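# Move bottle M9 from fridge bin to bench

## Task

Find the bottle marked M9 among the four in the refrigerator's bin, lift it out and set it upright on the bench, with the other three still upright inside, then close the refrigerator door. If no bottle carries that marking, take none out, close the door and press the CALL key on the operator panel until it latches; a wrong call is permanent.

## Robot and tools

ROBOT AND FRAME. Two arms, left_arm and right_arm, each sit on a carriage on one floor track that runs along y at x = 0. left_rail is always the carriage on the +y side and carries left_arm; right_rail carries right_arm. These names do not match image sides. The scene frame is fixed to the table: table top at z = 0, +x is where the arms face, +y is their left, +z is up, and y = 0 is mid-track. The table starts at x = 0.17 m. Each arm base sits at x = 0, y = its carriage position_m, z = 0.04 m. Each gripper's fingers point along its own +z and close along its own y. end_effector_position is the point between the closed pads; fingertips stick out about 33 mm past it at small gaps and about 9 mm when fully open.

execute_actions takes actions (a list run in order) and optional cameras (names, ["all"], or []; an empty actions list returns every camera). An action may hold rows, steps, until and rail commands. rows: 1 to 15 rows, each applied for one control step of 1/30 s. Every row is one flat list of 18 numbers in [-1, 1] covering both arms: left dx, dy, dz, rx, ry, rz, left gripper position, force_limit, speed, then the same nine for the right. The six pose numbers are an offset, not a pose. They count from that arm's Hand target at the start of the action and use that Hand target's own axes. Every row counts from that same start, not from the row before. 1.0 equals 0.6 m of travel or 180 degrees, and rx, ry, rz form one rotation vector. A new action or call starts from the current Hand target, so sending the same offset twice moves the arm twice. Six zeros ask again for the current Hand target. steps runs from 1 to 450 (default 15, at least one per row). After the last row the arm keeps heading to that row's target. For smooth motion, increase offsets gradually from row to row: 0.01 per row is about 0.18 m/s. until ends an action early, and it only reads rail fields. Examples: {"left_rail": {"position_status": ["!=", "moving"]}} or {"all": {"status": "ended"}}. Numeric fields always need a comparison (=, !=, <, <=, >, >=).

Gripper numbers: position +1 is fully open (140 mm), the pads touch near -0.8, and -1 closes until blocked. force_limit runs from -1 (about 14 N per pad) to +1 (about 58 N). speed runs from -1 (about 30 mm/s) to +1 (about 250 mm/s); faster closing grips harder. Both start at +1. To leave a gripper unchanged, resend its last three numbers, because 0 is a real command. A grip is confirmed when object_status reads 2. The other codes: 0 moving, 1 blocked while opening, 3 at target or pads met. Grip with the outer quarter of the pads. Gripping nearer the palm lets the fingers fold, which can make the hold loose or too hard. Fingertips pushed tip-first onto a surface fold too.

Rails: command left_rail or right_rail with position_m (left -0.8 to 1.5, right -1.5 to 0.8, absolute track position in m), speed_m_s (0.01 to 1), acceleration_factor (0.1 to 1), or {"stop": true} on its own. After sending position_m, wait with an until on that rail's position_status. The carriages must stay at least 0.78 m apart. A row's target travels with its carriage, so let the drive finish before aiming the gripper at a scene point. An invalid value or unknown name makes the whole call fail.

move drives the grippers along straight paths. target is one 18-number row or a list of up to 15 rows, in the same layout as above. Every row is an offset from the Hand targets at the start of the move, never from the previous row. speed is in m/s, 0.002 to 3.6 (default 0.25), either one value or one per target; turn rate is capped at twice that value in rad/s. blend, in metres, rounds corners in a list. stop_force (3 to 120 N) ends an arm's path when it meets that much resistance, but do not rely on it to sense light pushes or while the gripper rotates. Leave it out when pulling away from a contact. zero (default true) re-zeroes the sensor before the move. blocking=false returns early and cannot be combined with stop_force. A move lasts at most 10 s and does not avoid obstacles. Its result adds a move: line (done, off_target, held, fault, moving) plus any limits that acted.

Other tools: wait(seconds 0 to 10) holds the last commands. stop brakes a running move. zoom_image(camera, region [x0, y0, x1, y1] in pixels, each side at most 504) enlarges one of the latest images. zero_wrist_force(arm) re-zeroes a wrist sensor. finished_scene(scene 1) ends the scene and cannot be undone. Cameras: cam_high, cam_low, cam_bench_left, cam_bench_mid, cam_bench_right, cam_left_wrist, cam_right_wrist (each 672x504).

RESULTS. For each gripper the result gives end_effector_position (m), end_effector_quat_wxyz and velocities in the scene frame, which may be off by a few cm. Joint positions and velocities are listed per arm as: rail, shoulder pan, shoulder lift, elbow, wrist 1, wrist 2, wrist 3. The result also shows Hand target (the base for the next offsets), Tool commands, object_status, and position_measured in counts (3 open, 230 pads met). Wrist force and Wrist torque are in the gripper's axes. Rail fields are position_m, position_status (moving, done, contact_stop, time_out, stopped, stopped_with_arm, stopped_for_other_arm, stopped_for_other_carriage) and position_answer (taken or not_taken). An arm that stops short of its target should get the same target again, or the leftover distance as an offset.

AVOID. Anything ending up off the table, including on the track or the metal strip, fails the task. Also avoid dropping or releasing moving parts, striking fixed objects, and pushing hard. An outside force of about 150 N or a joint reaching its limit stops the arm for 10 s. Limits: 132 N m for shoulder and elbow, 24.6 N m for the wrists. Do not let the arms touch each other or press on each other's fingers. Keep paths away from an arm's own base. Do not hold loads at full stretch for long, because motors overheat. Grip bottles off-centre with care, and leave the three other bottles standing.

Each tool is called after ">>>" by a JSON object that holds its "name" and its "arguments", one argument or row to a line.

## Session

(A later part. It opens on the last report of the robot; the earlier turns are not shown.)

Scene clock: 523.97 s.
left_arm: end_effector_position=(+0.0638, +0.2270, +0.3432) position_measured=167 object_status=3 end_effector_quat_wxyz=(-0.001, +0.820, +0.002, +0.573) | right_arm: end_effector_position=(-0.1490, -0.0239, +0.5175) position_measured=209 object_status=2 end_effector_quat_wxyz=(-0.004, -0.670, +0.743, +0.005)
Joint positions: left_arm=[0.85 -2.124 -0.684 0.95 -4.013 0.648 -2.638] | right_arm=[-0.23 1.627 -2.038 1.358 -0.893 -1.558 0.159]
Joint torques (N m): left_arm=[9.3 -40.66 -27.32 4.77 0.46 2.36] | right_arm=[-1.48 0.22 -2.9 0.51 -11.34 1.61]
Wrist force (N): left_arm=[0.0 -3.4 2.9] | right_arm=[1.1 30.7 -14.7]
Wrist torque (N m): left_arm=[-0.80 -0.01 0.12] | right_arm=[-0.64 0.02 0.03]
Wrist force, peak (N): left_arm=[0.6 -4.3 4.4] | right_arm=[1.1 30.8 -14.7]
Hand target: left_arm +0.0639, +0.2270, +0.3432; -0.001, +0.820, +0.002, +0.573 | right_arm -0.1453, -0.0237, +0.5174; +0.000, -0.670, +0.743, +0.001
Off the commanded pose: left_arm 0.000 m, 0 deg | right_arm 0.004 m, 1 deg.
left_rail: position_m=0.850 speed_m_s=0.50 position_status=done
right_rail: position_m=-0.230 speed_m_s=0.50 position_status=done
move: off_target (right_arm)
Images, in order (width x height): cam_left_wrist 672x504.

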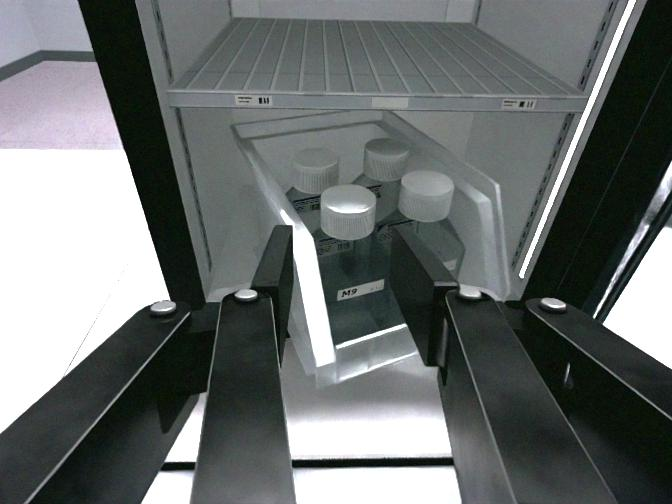

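>>> {"name": "move", "arguments": {
  "target": [-0.04,0.01,0.23,0,0,0,-0.12,-0.2,-1,0,0,0,0,0,0,-1,-0.1,-1],
  "speed": 0.1,
  "cameras": ["cam_left_wrist"]
}}

>>> {"name": "zoom_image", "arguments": {
  "camera": "cam_left_wrist",
  "region": [230, 150, 480, 350]
}}

Scene clock: 535.00 s.
left_arm: end_effector_position=(+0.1852, +0.2215, +0.2732) position_measured=144 object_status=3 end_effector_quat_wxyz=(-0.001, +0.820, +0.002, +0.573) | right_arm: end_effector_position=(-0.1490, -0.0239, +0.5175) position_measured=209 object_status=2 end_effector_quat_wxyz=(-0.004, -0.670, +0.743, +0.005)
Joint positions: left_arm=[0.85 -1.949 -0.665 1.073 -4.325 0.513 -2.436] | right_arm=[-0.23 1.627 -2.038 1.358 -0.893 -1.558 0.159]
Joint torques (N m): left_arm=[12.08 -39.41 -25.56 0.67 -3.1 2.36] | right_arm=[-4.37 -0.06 -2.51 0.2 -11.29 1.07]
Wrist force (N): left_arm=[0.3 -3.4 3.2] | right_arm=[0.9 30.7 -14.6]
Wrist torque (N m): left_arm=[-0.79 -0.04 0.13] | right_arm=[-0.62 0.06 0.03]
Wrist force, peak (N): left_arm=[0.0 -3.5 4.3] | right_arm=[1.1 31.0 -14.5]
Hand target: left_arm +0.1852, +0.2215, +0.2732; -0.001, +0.820, +0.002, +0.573 | right_arm -0.1453, -0.0237, +0.5174; +0.000, -0.670, +0.743, +0.001
Off the commanded pose: left_arm 0.000 m, 0 deg | right_arm 0.004 m, 1 deg.
left_rail: position_m=0.850 speed_m_s=0.50 position_status=done
right_rail: position_m=-0.230 speed_m_s=0.50 position_status=done
move: off_target (right_arm)
Images, in order (width x height): cam_left_wrist 672x504.

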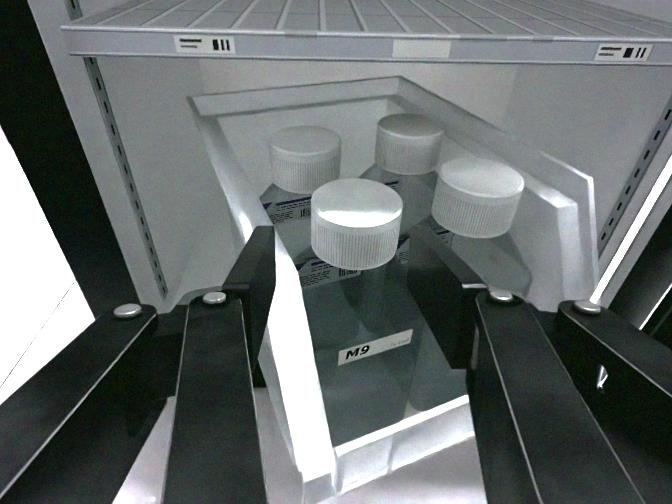

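Scaled by 2.016 from the camera's 672x504 image, which has a finer 960x720 frame.

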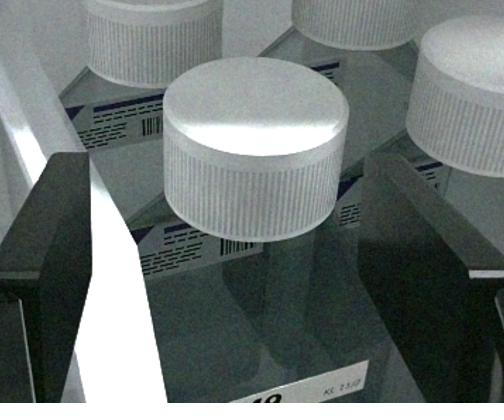

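>>> {"name": "move", "arguments": {
  "target": [
    [0.008,0.013,0.0,0,0,0,-0.18,-0.2,-1,0,0,0,0,0,0,-1,-0.1,-1],
    [0.008,0.013,0.065,0,0,0,-0.18,-0.2,-1,0,0,0,0,0,0,-1,-0.1,-1]
  ],
  "speed": 0.05,
  "stop_force": 6,
  "cameras": ["cam_left_wrist"]
}}

>>> {"name": "zoom_image", "arguments": {
  "camera": "cam_left_wrist",
  "region": [230, 150, 480, 350]
}}

Scene clock: 544.67 s.
left_arm: end_effector_position=(+0.2236, +0.2138, +0.2644) position_measured=151 object_status=3 end_effector_quat_wxyz=(-0.001, +0.820, +0.002, +0.573) | right_arm: end_effector_position=(-0.1490, -0.0239, +0.5175) position_measured=209 object_status=2 end_effector_quat_wxyz=(-0.004, -0.670, +0.743, +0.005)
Joint positions: left_arm=[0.85 -1.888 -0.642 1.036 -4.395 0.471 -2.34] | right_arm=[-0.23 1.627 -2.038 1.358 -0.893 -1.558 0.159]
Joint torques (N m): left_arm=[12.07 -40.26 -25.89 0.61 -3.46 2.38] | right_arm=[-6.73 0.23 -2.15 -0.05 -11.35 0.48]
Wrist force (N): left_arm=[0.1 -3.3 3.1] | right_arm=[0.9 30.6 -14.5]
Wrist torque (N m): left_arm=[-0.76 -0.03 0.14] | right_arm=[-0.64 0.07 0.03]
Wrist force, peak (N): left_arm=[0.2 -3.5 3.7] | right_arm=[0.9 31.0 -14.6]
Hand target: left_arm +0.2236, +0.2138, +0.2644; -0.001, +0.820, +0.002, +0.573 | right_arm -0.1453, -0.0237, +0.5174; +0.000, -0.670, +0.743, +0.001
Off the commanded pose: left_arm 0.000 m, 0 deg | right_arm 0.004 m, 1 deg.
left_rail: position_m=0.850 speed_m_s=0.50 position_status=done
right_rail: position_m=-0.230 speed_m_s=0.50 position_status=done
move: off_target (right_arm)
Images, in order (width x height): cam_left_wrist 672x504.

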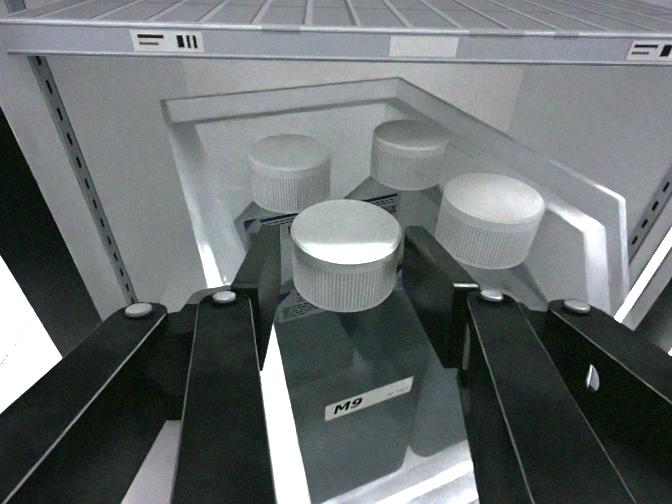

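Scaled by 2.016 from the camera's 672x504 image, which has a finer 960x720 frame.

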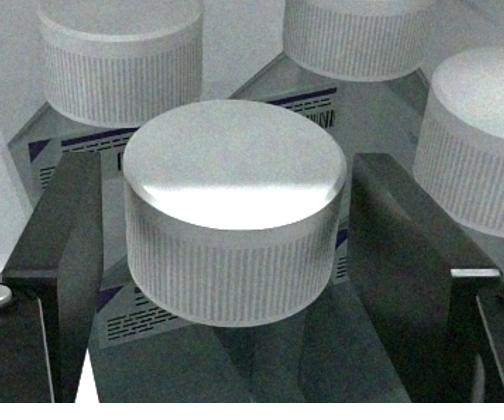

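>>> {"name": "move", "arguments": {
  "target": [0,0.003,0.02,0,0,0,-0.18,-0.2,-1,0,0,0,0,0,0,-1,-0.1,-1],
  "speed": 0.04,
  "stop_force": 6
}}

>>> {"name": "execute_actions", "arguments": {
  "actions": [
    {"rows":[[0,0,0,0,0,0,-1,0,-1,0,0,0,0,0,0,-1,-0.1,-1]],"steps":80}
  ],
  "cameras": ["cam_left_wrist"]
}}

Scene clock: 549.57 s.
left_arm: end_effector_position=(+0.2348, +0.2121, +0.2602) position_measured=151 object_status=3 end_effector_quat_wxyz=(-0.001, +0.820, +0.002, +0.573) | right_arm: end_effector_position=(-0.1490, -0.0239, +0.5175) position_measured=209 object_status=2 end_effector_quat_wxyz=(-0.004, -0.670, +0.743, +0.005)
Joint positions: left_arm=[0.85 -1.87 -0.633 1.026 -4.42 0.459 -2.31] | right_arm=[-0.23 1.627 -2.038 1.358 -0.893 -1.558 0.159]
Joint torques (N m): left_arm=[12.3 -40.29 -26.16 0.62 -3.35 2.47] | right_arm=[-8.39 -0.07 -2.17 -0.19 -11.33 0.22]
Wrist force (N): left_arm=[0.0 -3.3 3.0] | right_arm=[1.0 30.7 -14.6]
Wrist torque (N m): left_arm=[-0.75 -0.01 0.14] | right_arm=[-0.63 0.04 0.02]
Wrist force, peak (N): left_arm=[0.3 -3.8 3.3] | right_arm=[0.9 30.9 -14.7]
Hand target: left_arm +0.2348, +0.2121, +0.2602; -0.001, +0.820, +0.002, +0.573 | right_arm -0.1453, -0.0237, +0.5174; +0.000, -0.670, +0.743, +0.001
Off the commanded pose: left_arm 0.000 m, 0 deg | right_arm 0.004 m, 1 deg.
left_rail: position_m=0.850 speed_m_s=0.50 position_status=done
right_rail: position_m=-0.230 speed_m_s=0.50 position_status=done
move: off_target (right_arm)

Scene clock: 552.43 s.
left_arm: end_effector_position=(+0.2348, +0.2121, +0.2602) position_measured=161 object_status=2 end_effector_quat_wxyz=(-0.001, +0.820, +0.002, +0.573) | right_arm: end_effector_position=(-0.1490, -0.0239, +0.5175) position_measured=209 object_status=2 end_effector_quat_wxyz=(-0.004, -0.670, +0.743, +0.005)
Joint positions: left_arm=[0.85 -1.87 -0.633 1.026 -4.42 0.459 -2.31] | right_arm=[-0.23 1.627 -2.038 1.358 -0.893 -1.558 0.159]
Joint torques (N m): left_arm=[12.39 -41.72 -22.4 2.04 0.17 1.59] | right_arm=[-8.82 0.01 -2.38 -0.21 -11.34 0.03]
Wrist force (N): left_arm=[3.5 -3.1 0.3] | right_arm=[1.1 30.5 -13.4]
Wrist torque (N m): left_arm=[-0.75 -0.03 0.22] | right_arm=[-0.62 0.05 0.03]
Wrist force, peak (N): left_arm=[3.9 -3.3 0.5] | right_arm=[0.9 30.7 -14.6]
Hand target: left_arm +0.2348, +0.2121, +0.2602; -0.001, +0.820, +0.002, +0.573 | right_arm -0.1453, -0.0237, +0.5174; +0.000, -0.670, +0.743, +0.001
Off the commanded pose: left_arm 0.000 m, 0 deg | right_arm 0.004 m, 1 deg.
left_rail: position_m=0.850 speed_m_s=0.50 position_status=done
right_rail: position_m=-0.230 speed_m_s=0.50 position_status=done
Images, in order (width x height): cam_left_wrist 672x504.

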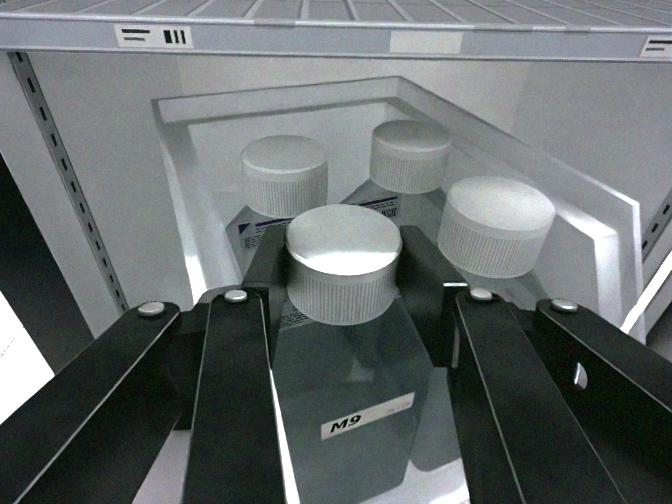

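>>> {"name": "move", "arguments": {
  "target": [0.047,0,-0.022,0,0,0,-1,0,-1,0,0,0,0,0,0,-1,-0.1,-1],
  "speed": 0.05
}}

>>> {"name": "move", "arguments": {
  "target": [0.125,0,-0.06,0,0,0,-1,0,-1,0,0,0,0,0,0,-1,-0.1,-1],
  "speed": 0.08,
  "cameras": ["cam_left_wrist"]
}}

Scene clock: 558.93 s.
left_arm: end_effector_position=(+0.2321, +0.2121, +0.2912) position_measured=161 object_status=2 end_effector_quat_wxyz=(-0.001, +0.820, +0.002, +0.573) | right_arm: end_effector_position=(-0.1490, -0.0239, +0.5175) position_measured=209 object_status=2 end_effector_quat_wxyz=(-0.004, -0.670, +0.743, +0.005)
Joint positions: left_arm=[0.85 -1.874 -0.664 1.001 -4.359 0.462 -2.317] | right_arm=[-0.23 1.627 -2.038 1.358 -0.893 -1.558 0.159]
Joint torques (N m): left_arm=[-13.42 -68.11 -26.58 5.36 -0.84 -2.56] | right_arm=[-10.76 0.51 -3.09 -0.49 -11.28 -0.44]
Wrist force (N): left_arm=[-3.5 -3.4 3.9] | right_arm=[1.0 30.9 -15.3]
Wrist torque (N m): left_arm=[-0.80 -0.05 0.23] | right_arm=[-0.61 0.04 0.03]
Wrist force, peak (N): left_arm=[-5.0 -3.6 4.5] | right_arm=[1.0 30.8 -15.5]
Hand target: left_arm +0.2321, +0.2121, +0.2913; -0.001, +0.820, +0.002, +0.573 | right_arm -0.1453, -0.0237, +0.5174; +0.000, -0.670, +0.743, +0.001
Off the commanded pose: left_arm 0.000 m, 0 deg | right_arm 0.004 m, 1 deg.
left_rail: position_m=0.850 speed_m_s=0.50 position_status=done
right_rail: position_m=-0.230 speed_m_s=0.50 position_status=done
move: off_target (right_arm)

Scene clock: 560.47 s.
left_arm: end_effector_position=(+0.2241, +0.2121, +0.3740) position_measured=161 object_status=2 end_effector_quat_wxyz=(-0.001, +0.820, +0.002, +0.573) | right_arm: end_effector_position=(-0.1490, -0.0239, +0.5175) position_measured=209 object_status=2 end_effector_quat_wxyz=(-0.004, -0.670, +0.743, +0.005)
Joint positions: left_arm=[0.85 -1.886 -0.725 0.9 -4.178 0.47 -2.338] | right_arm=[-0.23 1.627 -2.038 1.358 -0.893 -1.558 0.159]
Joint torques (N m): left_arm=[-14.03 -66.43 -27.85 5.29 -0.67 -2.44] | right_arm=[-10.39 0.67 -2.58 -0.48 -11.36 -0.43]
Wrist force (N): left_arm=[-3.2 -3.5 4.5] | right_arm=[0.9 30.5 -15.3]
Wrist torque (N m): left_arm=[-0.79 -0.10 0.23] | right_arm=[-0.68 0.07 0.03]
Wrist force, peak (N): left_arm=[-4.3 -3.9 4.7] | right_arm=[0.8 30.8 -15.6]
Hand target: left_arm +0.2241, +0.2121, +0.3741; -0.001, +0.820, +0.002, +0.573 | right_arm -0.1453, -0.0237, +0.5174; +0.000, -0.670, +0.743, +0.001
Off the commanded pose: left_arm 0.000 m, 0 deg | right_arm 0.004 m, 1 deg.
left_rail: position_m=0.850 speed_m_s=0.50 position_status=done
right_rail: position_m=-0.230 speed_m_s=0.50 position_status=done
move: off_target (right_arm)
Images, in order (width x height): cam_left_wrist 672x504.

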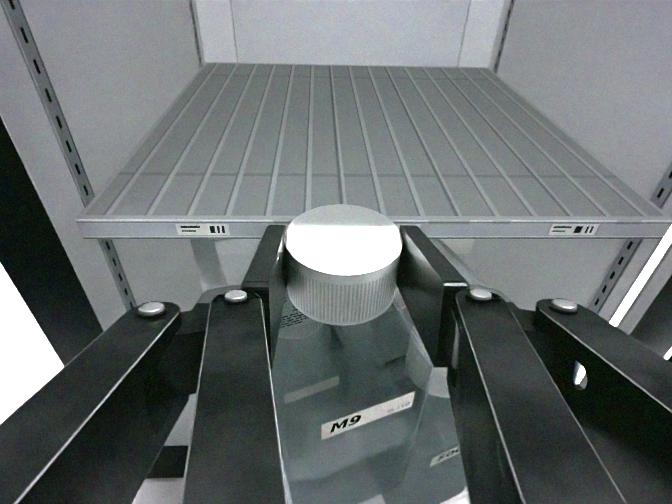

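>>> {"name": "move", "arguments": {
  "target": [-0.097,0,-0.266,0,0,0,-1,0,-1,0,0,0,0,0,0,-1,-0.1,-1],
  "speed": 0.12
}}

>>> {"name": "execute_actions", "arguments": {
  "actions": [
    {"left_rail":{"position_m":1.3,"speed_m_s":0.25,"acceleration_factor":0.25},"steps":200,"until":{"left_rail":{"position_status":["!=","moving"]}}}
  ]
}}

>>> {"name": "move", "arguments": {
  "target": [0.103,0,0.282,0,0,0,-1,0,-1,0,0,0,0,0,0,-1,-0.1,-1],
  "speed": 0.12,
  "cameras": ["cam_left_wrist","cam_bench_left","cam_bench_mid"]
}}

Scene clock: 567.80 s.
left_arm: end_effector_position=(+0.0542, +0.2114, +0.3742) position_measured=161 object_status=2 end_effector_quat_wxyz=(-0.001, +0.820, +0.002, +0.573) | right_arm: end_effector_position=(-0.1490, -0.0239, +0.5175) position_measured=209 object_status=2 end_effector_quat_wxyz=(-0.004, -0.670, +0.743, +0.005)
Joint positions: left_arm=[0.85 -2.123 -0.649 0.803 -3.901 0.648 -2.638] | right_arm=[-0.23 1.627 -2.038 1.358 -0.893 -1.558 0.159]
Joint torques (N m): left_arm=[-14.2 -42.29 -29.69 5.61 0.07 -2.68] | right_arm=[-9.95 -0.02 -2.93 -0.67 -11.26 -0.84]
Wrist force (N): left_arm=[-3.4 -3.5 4.0] | right_arm=[1.0 30.6 -15.4]
Wrist torque (N m): left_arm=[-0.80 -0.02 0.22] | right_arm=[-0.65 0.05 0.03]
Wrist force, peak (N): left_arm=[-3.0 -3.5 5.8] | right_arm=[0.8 31.5 -15.7]
Hand target: left_arm +0.0542, +0.2113, +0.3742; -0.001, +0.820, +0.002, +0.573 | right_arm -0.1453, -0.0237, +0.5174; +0.000, -0.670, +0.743, +0.001
Off the commanded pose: left_arm 0.000 m, 0 deg | right_arm 0.004 m, 1 deg.
left_rail: position_m=0.850 speed_m_s=0.50 position_status=done
right_rail: position_m=-0.230 speed_m_s=0.50 position_status=done
move: off_target (right_arm)

Scene clock: 570.53 s.
left_arm: end_effector_position=(+0.0542, +0.6613, +0.3742) position_measured=161 object_status=2 end_effector_quat_wxyz=(-0.001, +0.820, +0.002, +0.573) | right_arm: end_effector_position=(-0.1490, -0.0239, +0.5175) position_measured=209 object_status=2 end_effector_quat_wxyz=(-0.004, -0.670, +0.743, +0.005)
Joint positions: left_arm=[1.3 -2.123 -0.648 0.802 -3.901 0.648 -2.638] | right_arm=[-0.23 1.627 -2.038 1.358 -0.893 -1.558 0.159]
Joint torques (N m): left_arm=[-8.82 -49.04 -20.93 3.84 -1.45 -2.5] | right_arm=[-9.99 0.44 -3.14 -0.65 -11.28 -0.92]
Wrist force (N): left_arm=[-3.6 -3.4 4.2] | right_arm=[1.1 30.8 -15.5]
Wrist torque (N m): left_arm=[-0.78 0.00 0.21] | right_arm=[-0.63 0.03 0.03]
Wrist force, peak (N): left_arm=[-3.8 -3.9 4.4] | right_arm=[0.9 31.0 -15.4]
Hand target: left_arm +0.0542, +0.6613, +0.3742; -0.001, +0.820, +0.002, +0.573 | right_arm -0.1453, -0.0237, +0.5174; +0.000, -0.670, +0.743, +0.001
Tool commands: left_gripper/position=-1.0 left_gripper/force_limit=+0.0 left_gripper/speed=-1.0 right_gripper/position=-1.0 right_gripper/force_limit=-0.1 right_gripper/speed=-1.0
Off the commanded pose: left_arm 0.000 m, 0 deg | right_arm 0.004 m, 1 deg.
left_rail: position_m=1.300 speed_m_s=0.25 position_status=done
right_rail: position_m=-0.230 speed_m_s=0.50 position_status=done

Scene clock: 572.60 s.
left_arm: end_effector_position=(+0.2343, +0.6621, +0.3742) position_measured=161 object_status=2 end_effector_quat_wxyz=(-0.001, +0.820, +0.002, +0.573) | right_arm: end_effector_position=(-0.1490, -0.0239, +0.5175) position_measured=209 object_status=2 end_effector_quat_wxyz=(-0.004, -0.670, +0.743, +0.005)
Joint positions: left_arm=[1.3 -1.87 -0.724 0.894 -4.196 0.46 -2.311] | right_arm=[-0.23 1.627 -2.038 1.358 -0.893 -1.558 0.159]
Joint torques (N m): left_arm=[11.93 -40.53 -27.59 1.2 -4.34 2.71] | right_arm=[-9.86 0.05 -3.17 -0.75 -11.27 -1.03]
Wrist force (N): left_arm=[-3.2 -3.7 4.3] | right_arm=[1.0 30.7 -15.1]
Wrist torque (N m): left_arm=[-0.83 -0.09 0.15] | right_arm=[-0.65 0.05 0.03]
Wrist force, peak (N): left_arm=[-2.7 -3.2 6.2] | right_arm=[0.8 31.1 -15.2]
Hand target: left_arm +0.2343, +0.6621, +0.3741; -0.001, +0.820, +0.002, +0.573 | right_arm -0.1453, -0.0237, +0.5174; +0.000, -0.670, +0.743, +0.001
Off the commanded pose: left_arm 0.000 m, 0 deg | right_arm 0.004 m, 1 deg.
left_rail: position_m=1.300 speed_m_s=0.25 position_status=done
right_rail: position_m=-0.230 speed_m_s=0.50 position_status=done
move: off_target (right_arm)
Images, in order (width x height): cam_bench_left 672x504, cam_bench_mid 672x504, cam_left_wrist 672x504.

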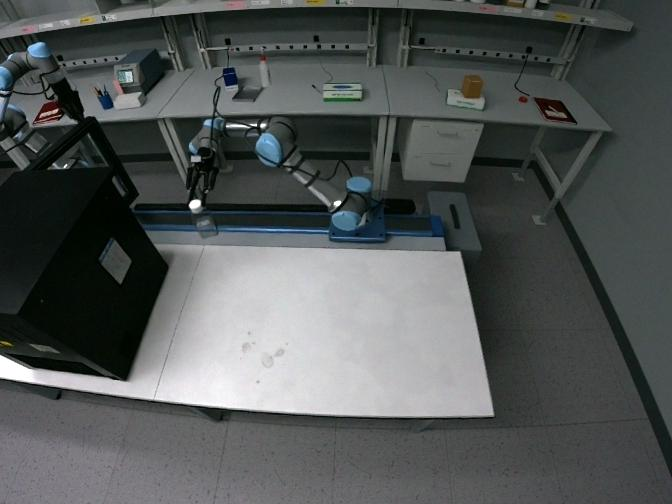

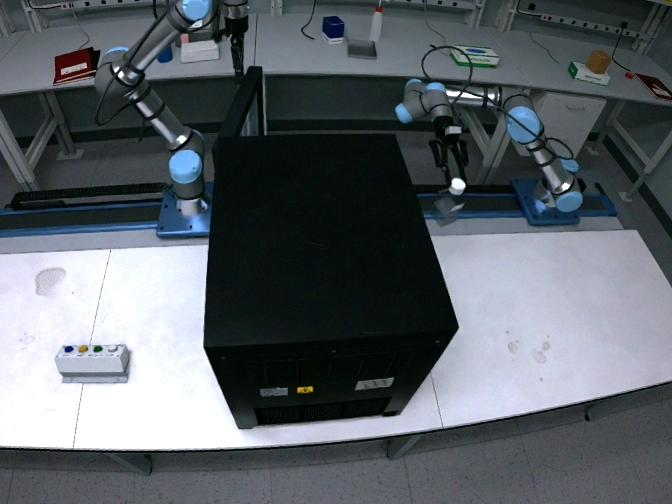

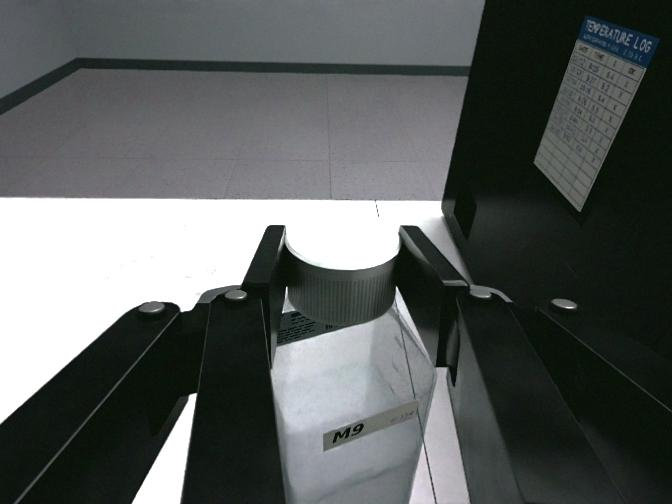

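>>> {"name": "move", "arguments": {
  "target": [0.0855,-0.133,0.235,0,0,0,-1,0,-1,0,0,0,0,0,0,-1,-0.1,-1],
  "speed": 0.12
}}

>>> {"name": "move", "arguments": {
  "target": [-0.157,0,0.057,0,0,0,-1,0,-1,0,0,0,0,0,0,-1,-0.1,-1],
  "speed": 0.1,
  "cameras": ["cam_bench_left"]
}}

>>> {"name": "move", "arguments": {
  "target": [-0.28,0,0.103,0,0,0,-1,0,-1,0,0,0,0,0,0,-1,-0.1,-1],
  "speed": 0.02,
  "stop_force": 4,
  "cameras": ["cam_bench_left","cam_left_wrist"]
}}

Scene clock: 581.63 s.
left_arm: end_effector_position=(+0.3840, +0.7426, +0.3739) position_measured=161 object_status=2 end_effector_quat_wxyz=(-0.001, +0.820, +0.002, +0.573) | right_arm: end_effector_position=(-0.1490, -0.0239, +0.5175) position_measured=209 object_status=2 end_effector_quat_wxyz=(-0.004, -0.670, +0.743, +0.005)
Joint positions: left_arm=[1.3 -1.646 -0.903 1.1 -4.696 0.359 -1.798] | right_arm=[-0.23 1.627 -2.038 1.358 -0.893 -1.558 0.159]
Joint torques (N m): left_arm=[11.51 -62.08 -6.72 1.15 -3.89 2.21] | right_arm=[-10.1 0.5 -2.64 -1.05 -11.31 -1.58]
Wrist force (N): left_arm=[-3.4 -3.3 3.5] | right_arm=[1.1 30.8 -15.2]
Wrist torque (N m): left_arm=[-0.76 -0.03 0.12] | right_arm=[-0.63 0.03 0.03]
Wrist force, peak (N): left_arm=[-2.7 -4.2 5.3] | right_arm=[0.8 31.0 -15.3]
Hand target: left_arm +0.3840, +0.7426, +0.3739; -0.001, +0.820, +0.002, +0.573 | right_arm -0.1453, -0.0237, +0.5174; +0.000, -0.670, +0.743, +0.001
Off the commanded pose: left_arm 0.000 m, 0 deg | right_arm 0.004 m, 1 deg.
left_rail: position_m=1.300 speed_m_s=0.25 position_status=done
right_rail: position_m=-0.230 speed_m_s=0.50 position_status=done
move: off_target (right_arm)

Scene clock: 583.13 s.
left_arm: end_effector_position=(+0.3837, +0.7425, +0.2737) position_measured=161 object_status=2 end_effector_quat_wxyz=(-0.001, +0.820, +0.002, +0.573) | right_arm: end_effector_position=(-0.1490, -0.0239, +0.5175) position_measured=209 object_status=2 end_effector_quat_wxyz=(-0.004, -0.670, +0.743, +0.005)
Joint positions: left_arm=[1.3 -1.646 -0.827 1.236 -4.907 0.359 -1.799] | right_arm=[-0.23 1.627 -2.038 1.358 -0.893 -1.558 0.159]
Joint torques (N m): left_arm=[-6.02 -36.47 -5.22 1.2 -5.06 2.36] | right_arm=[-10.22 0.55 -3.18 -1.08 -11.35 -1.61]
Wrist force (N): left_arm=[-3.0 -3.3 4.4] | right_arm=[1.2 30.8 -15.2]
Wrist torque (N m): left_arm=[-0.76 -0.08 0.14] | right_arm=[-0.63 0.01 0.03]
Wrist force, peak (N): left_arm=[-4.8 -3.1 4.6] | right_arm=[1.0 30.9 -15.3]
Hand target: left_arm +0.3838, +0.7425, +0.2737; -0.001, +0.820, +0.002, +0.573 | right_arm -0.1453, -0.0237, +0.5174; +0.000, -0.670, +0.743, +0.001
Off the commanded pose: left_arm 0.000 m, 0 deg | right_arm 0.004 m, 1 deg.
left_rail: position_m=1.300 speed_m_s=0.25 position_status=done
right_rail: position_m=-0.230 speed_m_s=0.50 position_status=done
move: off_target (right_arm)
Images, in order (width x height): cam_bench_left 672x504.

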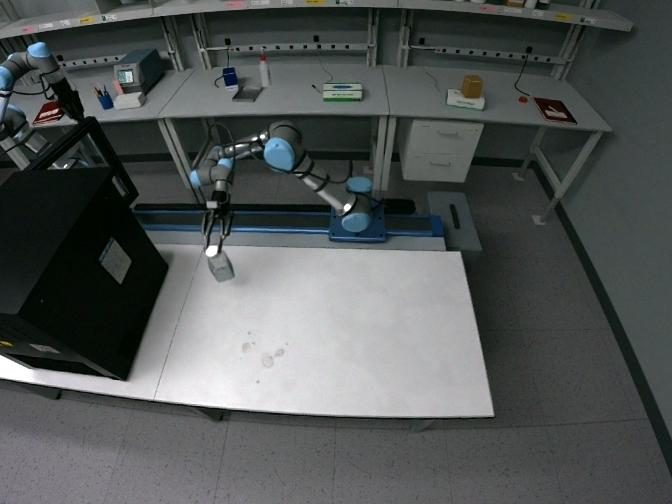

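Scene clock: 588.93 s.
left_arm: end_effector_position=(+0.3840, +0.7425, +0.1818) position_measured=161 object_status=2 end_effector_quat_wxyz=(-0.001, +0.820, +0.002, +0.573) | right_arm: end_effector_position=(-0.1490, -0.0239, +0.5175) position_measured=209 object_status=2 end_effector_quat_wxyz=(-0.004, -0.670, +0.743, +0.005)
Joint positions: left_arm=[1.3 -1.646 -0.719 1.299 -5.08 0.359 -1.798] | right_arm=[-0.23 1.627 -2.038 1.358 -0.893 -1.558 0.159]
Joint torques (N m): left_arm=[10.87 -61.61 -24.47 4.75 -3.3 0.98] | right_arm=[-9.73 0.36 -3.41 -1.12 -11.26 -1.99]
Wrist force (N): left_arm=[0.9 -5.1 1.9] | right_arm=[0.9 30.9 -15.0]
Wrist torque (N m): left_arm=[-1.02 -0.01 0.12] | right_arm=[-0.60 0.06 0.03]
Wrist force, peak (N): left_arm=[13.9 -5.3 -4.5] | right_arm=[0.9 30.9 -15.4]
Hand target: left_arm +0.3840, +0.7425, +0.1818; -0.001, +0.820, +0.002, +0.573 (not the last commanded pose) | right_arm -0.1453, -0.0237, +0.5174; +0.000, -0.670, +0.743, +0.001
Off the commanded pose: left_arm 0.087 m, 0 deg | right_arm 0.004 m, 1 deg.
left_rail: position_m=1.300 speed_m_s=0.25 position_status=done
right_rail: position_m=-0.230 speed_m_s=0.50 position_status=done
move: contact (left_arm), off_target (right_arm)
Images, in order (width x height): cam_bench_left 672x504, cam_left_wrist 672x504.

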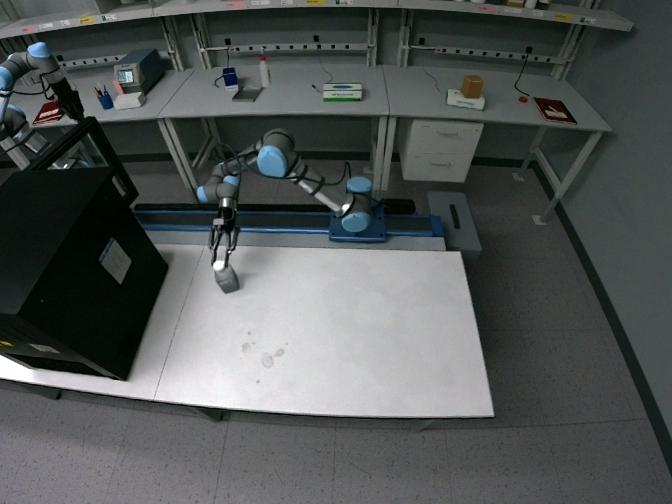

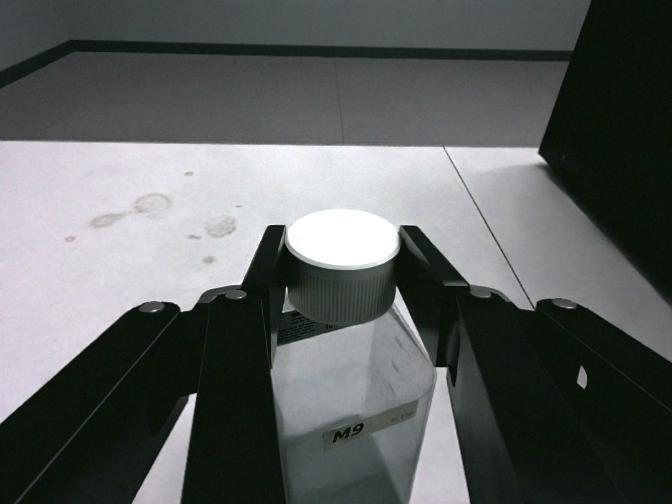

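>>> {"name": "execute_actions", "arguments": {
  "actions": [
    {"rows":[[0,0,0,0,0,0,-0.15,-0.2,-1,0,0,0,0,0,0,-1,-0.1,-1]],"steps":40}
  ]
}}

>>> {"name": "move", "arguments": {
  "target": [
    [0,0,-0.1,0,0,0,-0.15,-0.2,-1,0,0,0,0,0,0,-1,-0.1,-1],
    [0.15,0,-0.35,0,0,0,-0.15,-0.2,-1,0,0,0,0,0,0,-1,-0.1,-1]
  ],
  "speed": 0.15,
  "blend": 0.03,
  "cameras": ["cam_left_wrist"]
}}

Scene clock: 595.07 s.
left_arm: end_effector_position=(+0.3840, +0.7425, +0.1818) position_measured=148 object_status=3 end_effector_quat_wxyz=(-0.001, +0.820, +0.002, +0.573) | right_arm: end_effector_position=(-0.1490, -0.0239, +0.5175) position_measured=209 object_status=2 end_effector_quat_wxyz=(-0.004, -0.670, +0.743, +0.005)
Joint positions: left_arm=[1.3 -1.646 -0.719 1.299 -5.08 0.359 -1.798] | right_arm=[-0.23 1.627 -2.038 1.358 -0.893 -1.558 0.159]
Joint torques (N m): left_arm=[1.73 -58.86 -18.96 3.75 -3.57 -2] | right_arm=[-10.19 0.42 -3.13 -1.3 -11.22 -2.05]
Wrist force (N): left_arm=[0.1 -4.8 3.0] | right_arm=[0.9 30.9 -15.1]
Wrist torque (N m): left_arm=[-1.06 0.00 0.12] | right_arm=[-0.62 0.06 0.03]
Wrist force, peak (N): left_arm=[0.8 -5.6 2.1] | right_arm=[1.1 31.0 -15.2]
Hand target: left_arm +0.3840, +0.7425, +0.1818; -0.001, +0.820, +0.002, +0.573 | right_arm -0.1453, -0.0237, +0.5174; +0.000, -0.670, +0.743, +0.001
Off the commanded pose: left_arm 0.000 m, 0 deg | right_arm 0.004 m, 1 deg.
left_rail: position_m=1.300 speed_m_s=0.25 position_status=done
right_rail: position_m=-0.230 speed_m_s=0.50 position_status=done

Scene clock: 597.20 s.
left_arm: end_effector_position=(+0.2176, +0.7418, +0.3384) position_measured=148 object_status=3 end_effector_quat_wxyz=(-0.001, +0.820, +0.002, +0.573) | right_arm: end_effector_position=(-0.1490, -0.0239, +0.5175) position_measured=209 object_status=2 end_effector_quat_wxyz=(-0.004, -0.670, +0.743, +0.005)
Joint positions: left_arm=[1.3 -1.942 -0.907 1.334 -4.353 0.508 -2.425] | right_arm=[-0.23 1.627 -2.038 1.358 -0.893 -1.558 0.159]
Joint torques (N m): left_arm=[-14.43 -58.75 -25.7 4.74 0.16 -2.63] | right_arm=[-10.08 0.56 -3.24 -1.35 -11.34 -2]
Wrist force (N): left_arm=[0.4 -4.8 3.0] | right_arm=[0.9 30.8 -15.3]
Wrist torque (N m): left_arm=[-1.09 -0.06 0.22] | right_arm=[-0.63 0.05 0.03]
Wrist force, peak (N): left_arm=[0.3 -5.1 4.7] | right_arm=[1.0 31.0 -15.3]
Hand target: left_arm +0.2176, +0.7418, +0.3385; -0.001, +0.820, +0.002, +0.573 | right_arm -0.1453, -0.0237, +0.5174; +0.000, -0.670, +0.743, +0.001
Off the commanded pose: left_arm 0.000 m, 0 deg | right_arm 0.004 m, 1 deg.
left_rail: position_m=1.300 speed_m_s=0.25 position_status=done
right_rail: position_m=-0.230 speed_m_s=0.50 position_status=done
move: off_target (right_arm)
Images, in order (width x height): cam_left_wrist 672x504.

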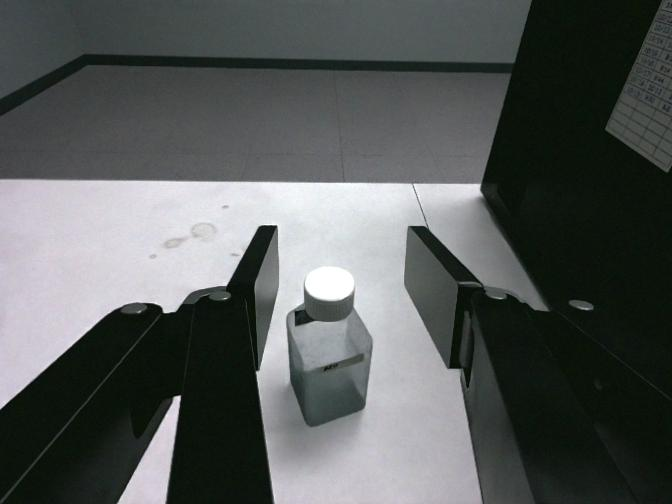

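>>> {"name": "move", "arguments": {
  "target": [-0.27,0,-0.256,0,0.111,0,-1,-0.2,-0.5,0,0,0,0,0,0,-1,-0.1,-1],
  "speed": 0.2
}}

>>> {"name": "execute_actions", "arguments": {
  "actions": [
    {"left_rail":{"position_m":0.8},"steps":250,"until":{"left_rail":{"position_status":["!=","moving"]}}}
  ],
  "cameras": ["cam_left_wrist"]
}}

Scene clock: 603.13 s.
left_arm: end_effector_position=(+0.0178, +0.7410, +0.2391) position_measured=232 object_status=3 end_effector_quat_wxyz=(-0.001, +0.708, +0.002, +0.706) | right_arm: end_effector_position=(-0.1490, -0.0239, +0.5175) position_measured=209 object_status=2 end_effector_quat_wxyz=(-0.004, -0.670, +0.743, +0.005)
Joint positions: left_arm=[1.3 -2.265 -0.572 1.414 -3.986 0.699 -3.14] | right_arm=[-0.23 1.627 -2.038 1.358 -0.893 -1.558 0.159]
Joint torques (N m): left_arm=[-14.09 -38.8 -22.76 3.44 1.51 -2.66] | right_arm=[-9.42 0.58 -3.12 -1.55 -11.33 -2.12]
Wrist force (N): left_arm=[0.7 -5.6 2.4] | right_arm=[1.1 30.8 -15.1]
Wrist torque (N m): left_arm=[-1.32 -0.08 0.22] | right_arm=[-0.63 0.01 0.03]
Wrist force, peak (N): left_arm=[2.1 -4.8 4.3] | right_arm=[1.0 30.9 -15.5]
Hand target: left_arm +0.0177, +0.7410, +0.2390; -0.001, +0.708, +0.002, +0.706 | right_arm -0.1453, -0.0237, +0.5174; +0.000, -0.670, +0.743, +0.001
Off the commanded pose: left_arm 0.000 m, 0 deg | right_arm 0.004 m, 1 deg.
left_rail: position_m=1.300 speed_m_s=0.25 position_status=done
right_rail: position_m=-0.230 speed_m_s=0.50 position_status=done
move: off_target (right_arm)

Scene clock: 606.07 s.
left_arm: end_effector_position=(+0.0177, +0.2409, +0.2390) position_measured=232 object_status=3 end_effector_quat_wxyz=(-0.001, +0.708, +0.002, +0.706) | right_arm: end_effector_position=(-0.1490, -0.0239, +0.5175) position_measured=209 object_status=2 end_effector_quat_wxyz=(-0.004, -0.670, +0.743, +0.005)
Joint positions: left_arm=[0.8 -2.265 -0.572 1.414 -3.986 0.699 -3.14] | right_arm=[-0.23 1.627 -2.038 1.358 -0.893 -1.558 0.159]
Joint torques (N m): left_arm=[-6.65 -41.11 -16.27 2.58 -0.02 -2.54] | right_arm=[-8.87 0.8 -3.35 -1.6 -11.39 -1.92]
Wrist force (N): left_arm=[0.5 -5.3 2.4] | right_arm=[0.9 30.7 -15.2]
Wrist torque (N m): left_arm=[-1.24 -0.05 0.22] | right_arm=[-0.65 0.07 0.03]
Wrist force, peak (N): left_arm=[0.7 -6.5 2.5] | right_arm=[1.1 30.9 -15.3]
Hand target: left_arm +0.0177, +0.2409, +0.2390; -0.001, +0.708, +0.002, +0.706 | right_arm -0.1453, -0.0237, +0.5174; +0.000, -0.670, +0.743, +0.001
Tool commands: left_gripper/position=-1.0 left_gripper/force_limit=-0.2 left_gripper/speed=-0.5 right_gripper/position=-1.0 right_gripper/force_limit=-0.1 right_gripper/speed=-1.0
Off the commanded pose: left_arm 0.000 m, 0 deg | right_arm 0.004 m, 1 deg.
left_rail: position_m=0.800 speed_m_s=0.25 position_status=done
right_rail: position_m=-0.230 speed_m_s=0.50 position_status=done
Images, in order (width x height): cam_left_wrist 672x504.

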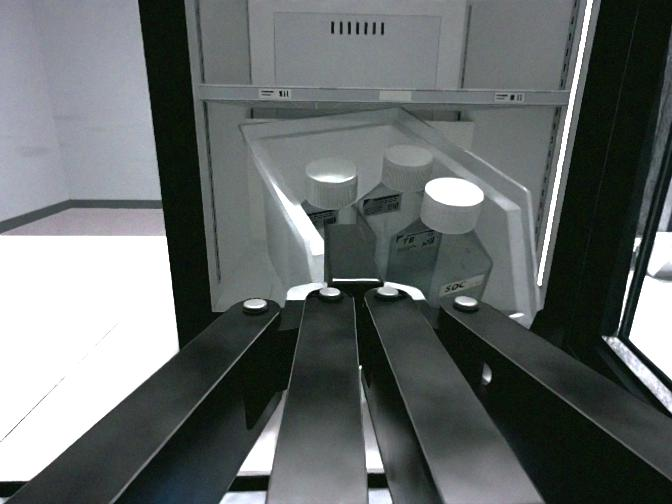

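>>> {"name": "move", "arguments": {
  "target": [-0.125,-0.015,0.1,0,0,0,-1,-0.2,-0.5,0,0,0,0,0,0,-1,-0.1,-1],
  "speed": 0.15
}}

>>> {"name": "move", "arguments": {
  "target": [0,0,0.3,0,0,0,-1,-0.2,-0.5,0,0,0,0,0,0,-1,-0.1,-1],
  "speed": 0.04,
  "stop_force": 22,
  "cameras": ["cam_left_wrist"]
}}

Scene clock: 611.33 s.
left_arm: end_effector_position=(+0.0775, +0.2502, +0.1640) position_measured=232 object_status=3 end_effector_quat_wxyz=(-0.001, +0.708, +0.002, +0.706) | right_arm: end_effector_position=(-0.1490, -0.0239, +0.5175) position_measured=209 object_status=2 end_effector_quat_wxyz=(-0.004, -0.670, +0.743, +0.005)
Joint positions: left_arm=[0.8 -2.196 -0.478 1.494 -4.16 0.63 -3.14] | right_arm=[-0.23 1.627 -2.038 1.358 -0.893 -1.558 0.159]
Joint torques (N m): left_arm=[13.46 -37.17 2.15 -0.62 -1.8 2.37] | right_arm=[-9.26 1.07 -3.14 -1.65 -11.35 -2.05]
Wrist force (N): left_arm=[0.6 -5.4 2.7] | right_arm=[0.9 30.8 -15.0]
Wrist torque (N m): left_arm=[-1.27 -0.06 0.17] | right_arm=[-0.64 0.07 0.03]
Wrist force, peak (N): left_arm=[-0.3 -5.7 3.6] | right_arm=[1.1 31.0 -15.2]
Hand target: left_arm +0.0776, +0.2502, +0.1639; -0.001, +0.708, +0.002, +0.706 | right_arm -0.1453, -0.0237, +0.5174; +0.000, -0.670, +0.743, +0.001
Off the commanded pose: left_arm 0.000 m, 0 deg | right_arm 0.004 m, 1 deg.
left_rail: position_m=0.800 speed_m_s=0.25 position_status=done
right_rail: position_m=-0.230 speed_m_s=0.50 position_status=done
move: off_target (right_arm)

Scene clock: 613.67 s.
left_arm: end_effector_position=(+0.1210, +0.2504, +0.1639) position_measured=232 object_status=3 end_effector_quat_wxyz=(-0.002, +0.708, +0.002, +0.707) | right_arm: end_effector_position=(-0.1489, -0.0239, +0.5175) position_measured=209 object_status=2 end_effector_quat_wxyz=(-0.004, -0.670, +0.743, +0.005)
Joint positions: left_arm=[0.8 -2.134 -0.498 1.55 -4.197 0.568 -3.139] | right_arm=[-0.23 1.627 -2.038 1.358 -0.893 -1.558 0.159]
Joint torques (N m): left_arm=[-14.33 -36.12 -18.49 3.24 1.7 1.13] | right_arm=[-9.92 0.35 -3.52 -1.66 -11.35 -1.93]
Wrist force (N): left_arm=[0.6 -6.9 2.4] | right_arm=[1.3 33.6 -16.5]
Wrist torque (N m): left_arm=[-1.56 -0.02 0.14] | right_arm=[-0.71 0.02 0.02]
Wrist force, peak (N): left_arm=[21.4 -13.9 -29.4] | right_arm=[1.2 33.8 -16.5]
Hand target: left_arm +0.1210, +0.2504, +0.1639; -0.001, +0.708, +0.002, +0.707 (not the last commanded pose) | right_arm -0.1453, -0.0237, +0.5174; +0.000, -0.670, +0.743, +0.001
Off the commanded pose: left_arm 0.137 m, 0 deg | right_arm 0.004 m, 1 deg.
left_rail: position_m=0.800 speed_m_s=0.25 position_status=done
right_rail: position_m=-0.230 speed_m_s=0.50 position_status=done
move: contact (left_arm), off_target (right_arm)
Images, in order (width x height): cam_left_wrist 672x504.

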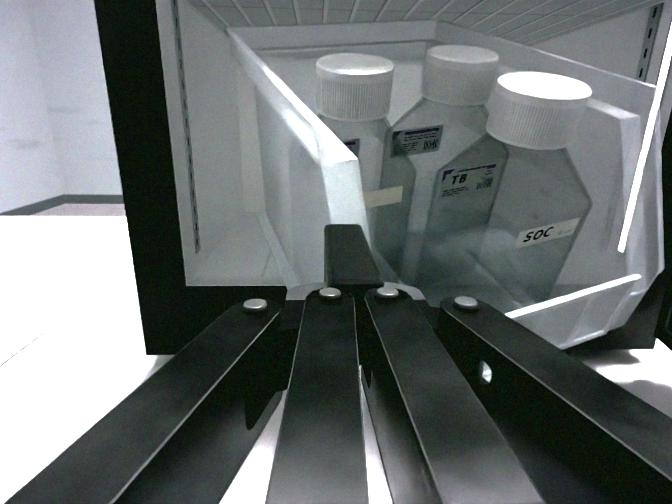

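>>> {"name": "move", "arguments": {
  "target": [
    [0,0,-0.03,0,0,0,-1,-0.2,-0.5,0,0,0,0,0,0,-1,-0.1,-1],
    [0.05,0,-0.03,0,0,0,-1,-0.2,-0.5,0,0,0,0,0,0,-1,-0.1,-1]
  ],
  "speed": 0.1
}}

>>> {"name": "move", "arguments": {
  "target": [0,0,0.15,0,0,0,-1,-0.2,-0.5,0,0,0,0,0,0,-1,-0.1,-1],
  "speed": 0.02,
  "stop_force": 35,
  "cameras": ["cam_left_wrist"]
}}

Scene clock: 619.40 s.
left_arm: end_effector_position=(+0.1030, +0.2504, +0.1939) position_measured=232 object_status=3 end_effector_quat_wxyz=(-0.002, +0.708, +0.002, +0.707) | right_arm: end_effector_position=(-0.1489, -0.0239, +0.5175) position_measured=209 object_status=2 end_effector_quat_wxyz=(-0.004, -0.670, +0.743, +0.005)
Joint positions: left_arm=[0.8 -2.16 -0.55 1.551 -4.145 0.594 -3.139] | right_arm=[-0.23 1.627 -2.038 1.358 -0.893 -1.558 0.159]
Joint torques (N m): left_arm=[-9.81 -61.32 1.57 3.27 0.57 -0.16] | right_arm=[-10.41 -0.53 -3.29 -1.64 -11.33 -2.02]
Wrist force (N): left_arm=[0.1 -6.7 2.3] | right_arm=[1.2 33.2 -16.4]
Wrist torque (N m): left_arm=[-1.56 0.06 0.14] | right_arm=[-0.73 0.02 0.02]
Wrist force, peak (N): left_arm=[-1.4 -7.2 2.5] | right_arm=[1.3 34.0 -16.2]
Hand target: left_arm +0.1030, +0.2504, +0.1939; -0.001, +0.708, +0.002, +0.707 | right_arm -0.1453, -0.0237, +0.5174; +0.000, -0.670, +0.743, +0.001
Off the commanded pose: left_arm 0.000 m, 0 deg | right_arm 0.004 m, 1 deg.
left_rail: position_m=0.800 speed_m_s=0.25 position_status=done
right_rail: position_m=-0.230 speed_m_s=0.50 position_status=done
move: off_target (right_arm)

Scene clock: 624.60 s.
left_arm: end_effector_position=(+0.1823, +0.2508, +0.1939) position_measured=232 object_status=3 end_effector_quat_wxyz=(-0.002, +0.708, +0.002, +0.707) | right_arm: end_effector_position=(-0.1489, -0.0239, +0.5175) position_measured=209 object_status=2 end_effector_quat_wxyz=(-0.004, -0.670, +0.743, +0.005)
Joint positions: left_arm=[0.8 -2.039 -0.58 1.632 -4.197 0.472 -3.139] | right_arm=[-0.23 1.627 -2.038 1.358 -0.893 -1.558 0.159]
Joint torques (N m): left_arm=[-6.63 -23.54 -18.2 -0.66 -2.38 1.81] | right_arm=[-10.48 -0.29 -7.61 -1.07 -11.32 -1.96]
Wrist force (N): left_arm=[31.0 -18.4 -15.4] | right_arm=[1.1 32.3 -11.1]
Wrist torque (N m): left_arm=[-1.19 -0.19 0.08] | right_arm=[-0.63 0.03 0.02]
Wrist force, peak (N): left_arm=[42.2 -23.0 -30.1] | right_arm=[1.1 33.7 -16.4]
Hand target: left_arm +0.1823, +0.2508, +0.1939; -0.002, +0.708, +0.002, +0.707 (not the last commanded pose) | right_arm -0.1453, -0.0237, +0.5174; +0.000, -0.670, +0.743, +0.001
Off the commanded pose: left_arm 0.011 m, 0 deg | right_arm 0.004 m, 1 deg.
left_rail: position_m=0.800 speed_m_s=0.25 position_status=done
right_rail: position_m=-0.230 speed_m_s=0.50 position_status=done
move: contact (left_arm), off_target (right_arm)
Images, in order (width x height): cam_left_wrist 672x504.

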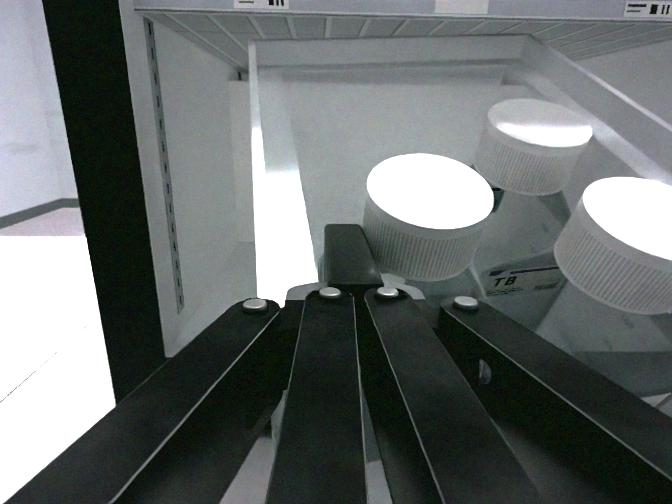

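>>> {"name": "move", "arguments": {
  "target": [
    [0,0,-0.1,0,0,0,-1,-0.2,-0.5,0,0,0,0,0,0,-1,-0.1,-1],
    [0.15,0.05,-0.32,0,0,0,-1,-0.2,-0.5,0,0,0,0,0,0,-1,-0.1,-1]
  ],
  "speed": 0.06,
  "cameras": ["cam_left_wrist"]
}}

>>> {"name": "zoom_image", "arguments": {
  "camera": "cam_left_wrist",
  "region": [180, 90, 560, 380]
}}

Scene clock: 633.23 s.
left_arm: end_effector_position=(-0.0094, +0.2199, +0.2842) position_measured=232 object_status=3 end_effector_quat_wxyz=(-0.002, +0.708, +0.002, +0.707) | right_arm: end_effector_position=(-0.1489, -0.0239, +0.5175) position_measured=209 object_status=2 end_effector_quat_wxyz=(-0.004, -0.670, +0.743, +0.005)
Joint positions: left_arm=[0.8 -2.277 -0.592 1.3 -3.851 0.71 -3.14] | right_arm=[-0.23 1.627 -2.038 1.358 -0.893 -1.558 0.159]
Joint torques (N m): left_arm=[-13.37 -39.88 -24.05 3.65 1.55 -2.6] | right_arm=[-10.65 -0.25 0.07 1.35 -11.29 -1.84]
Wrist force (N): left_arm=[0.7 -8.3 0.5] | right_arm=[0.9 31.8 -18.9]
Wrist torque (N m): left_arm=[-1.87 -0.09 0.23] | right_arm=[-0.69 0.06 0.02]
Wrist force, peak (N): left_arm=[31.3 -18.8 -16.0] | right_arm=[1.2 32.0 -20.5]
Hand target: left_arm -0.0094, +0.2199, +0.2842; -0.002, +0.708, +0.002, +0.707 | right_arm -0.1453, -0.0237, +0.5174; +0.000, -0.670, +0.743, +0.001
Off the commanded pose: left_arm 0.000 m, 0 deg | right_arm 0.004 m, 1 deg.
left_rail: position_m=0.800 speed_m_s=0.25 position_status=done
right_rail: position_m=-0.230 speed_m_s=0.50 position_status=done
move: off_target (right_arm)
Images, in order (width x height): cam_left_wrist 672x504.

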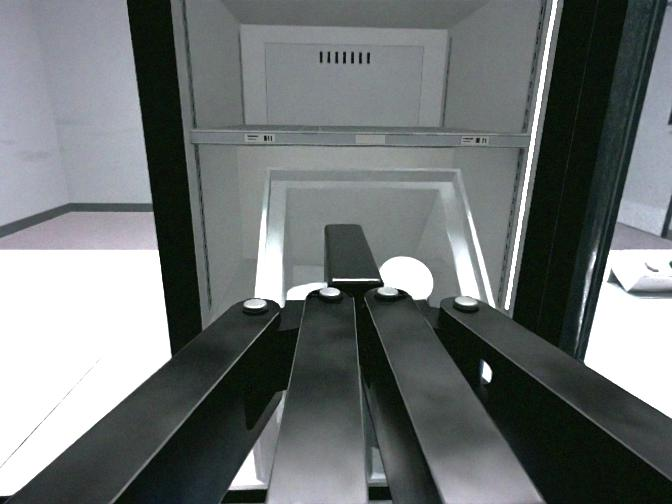

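Scaled by 1.326 from the camera's 672x504 image, which has a finer 960x720 frame.

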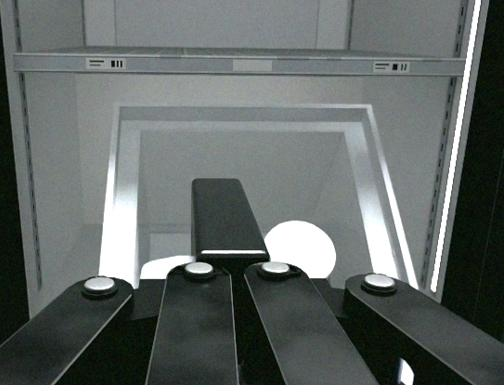

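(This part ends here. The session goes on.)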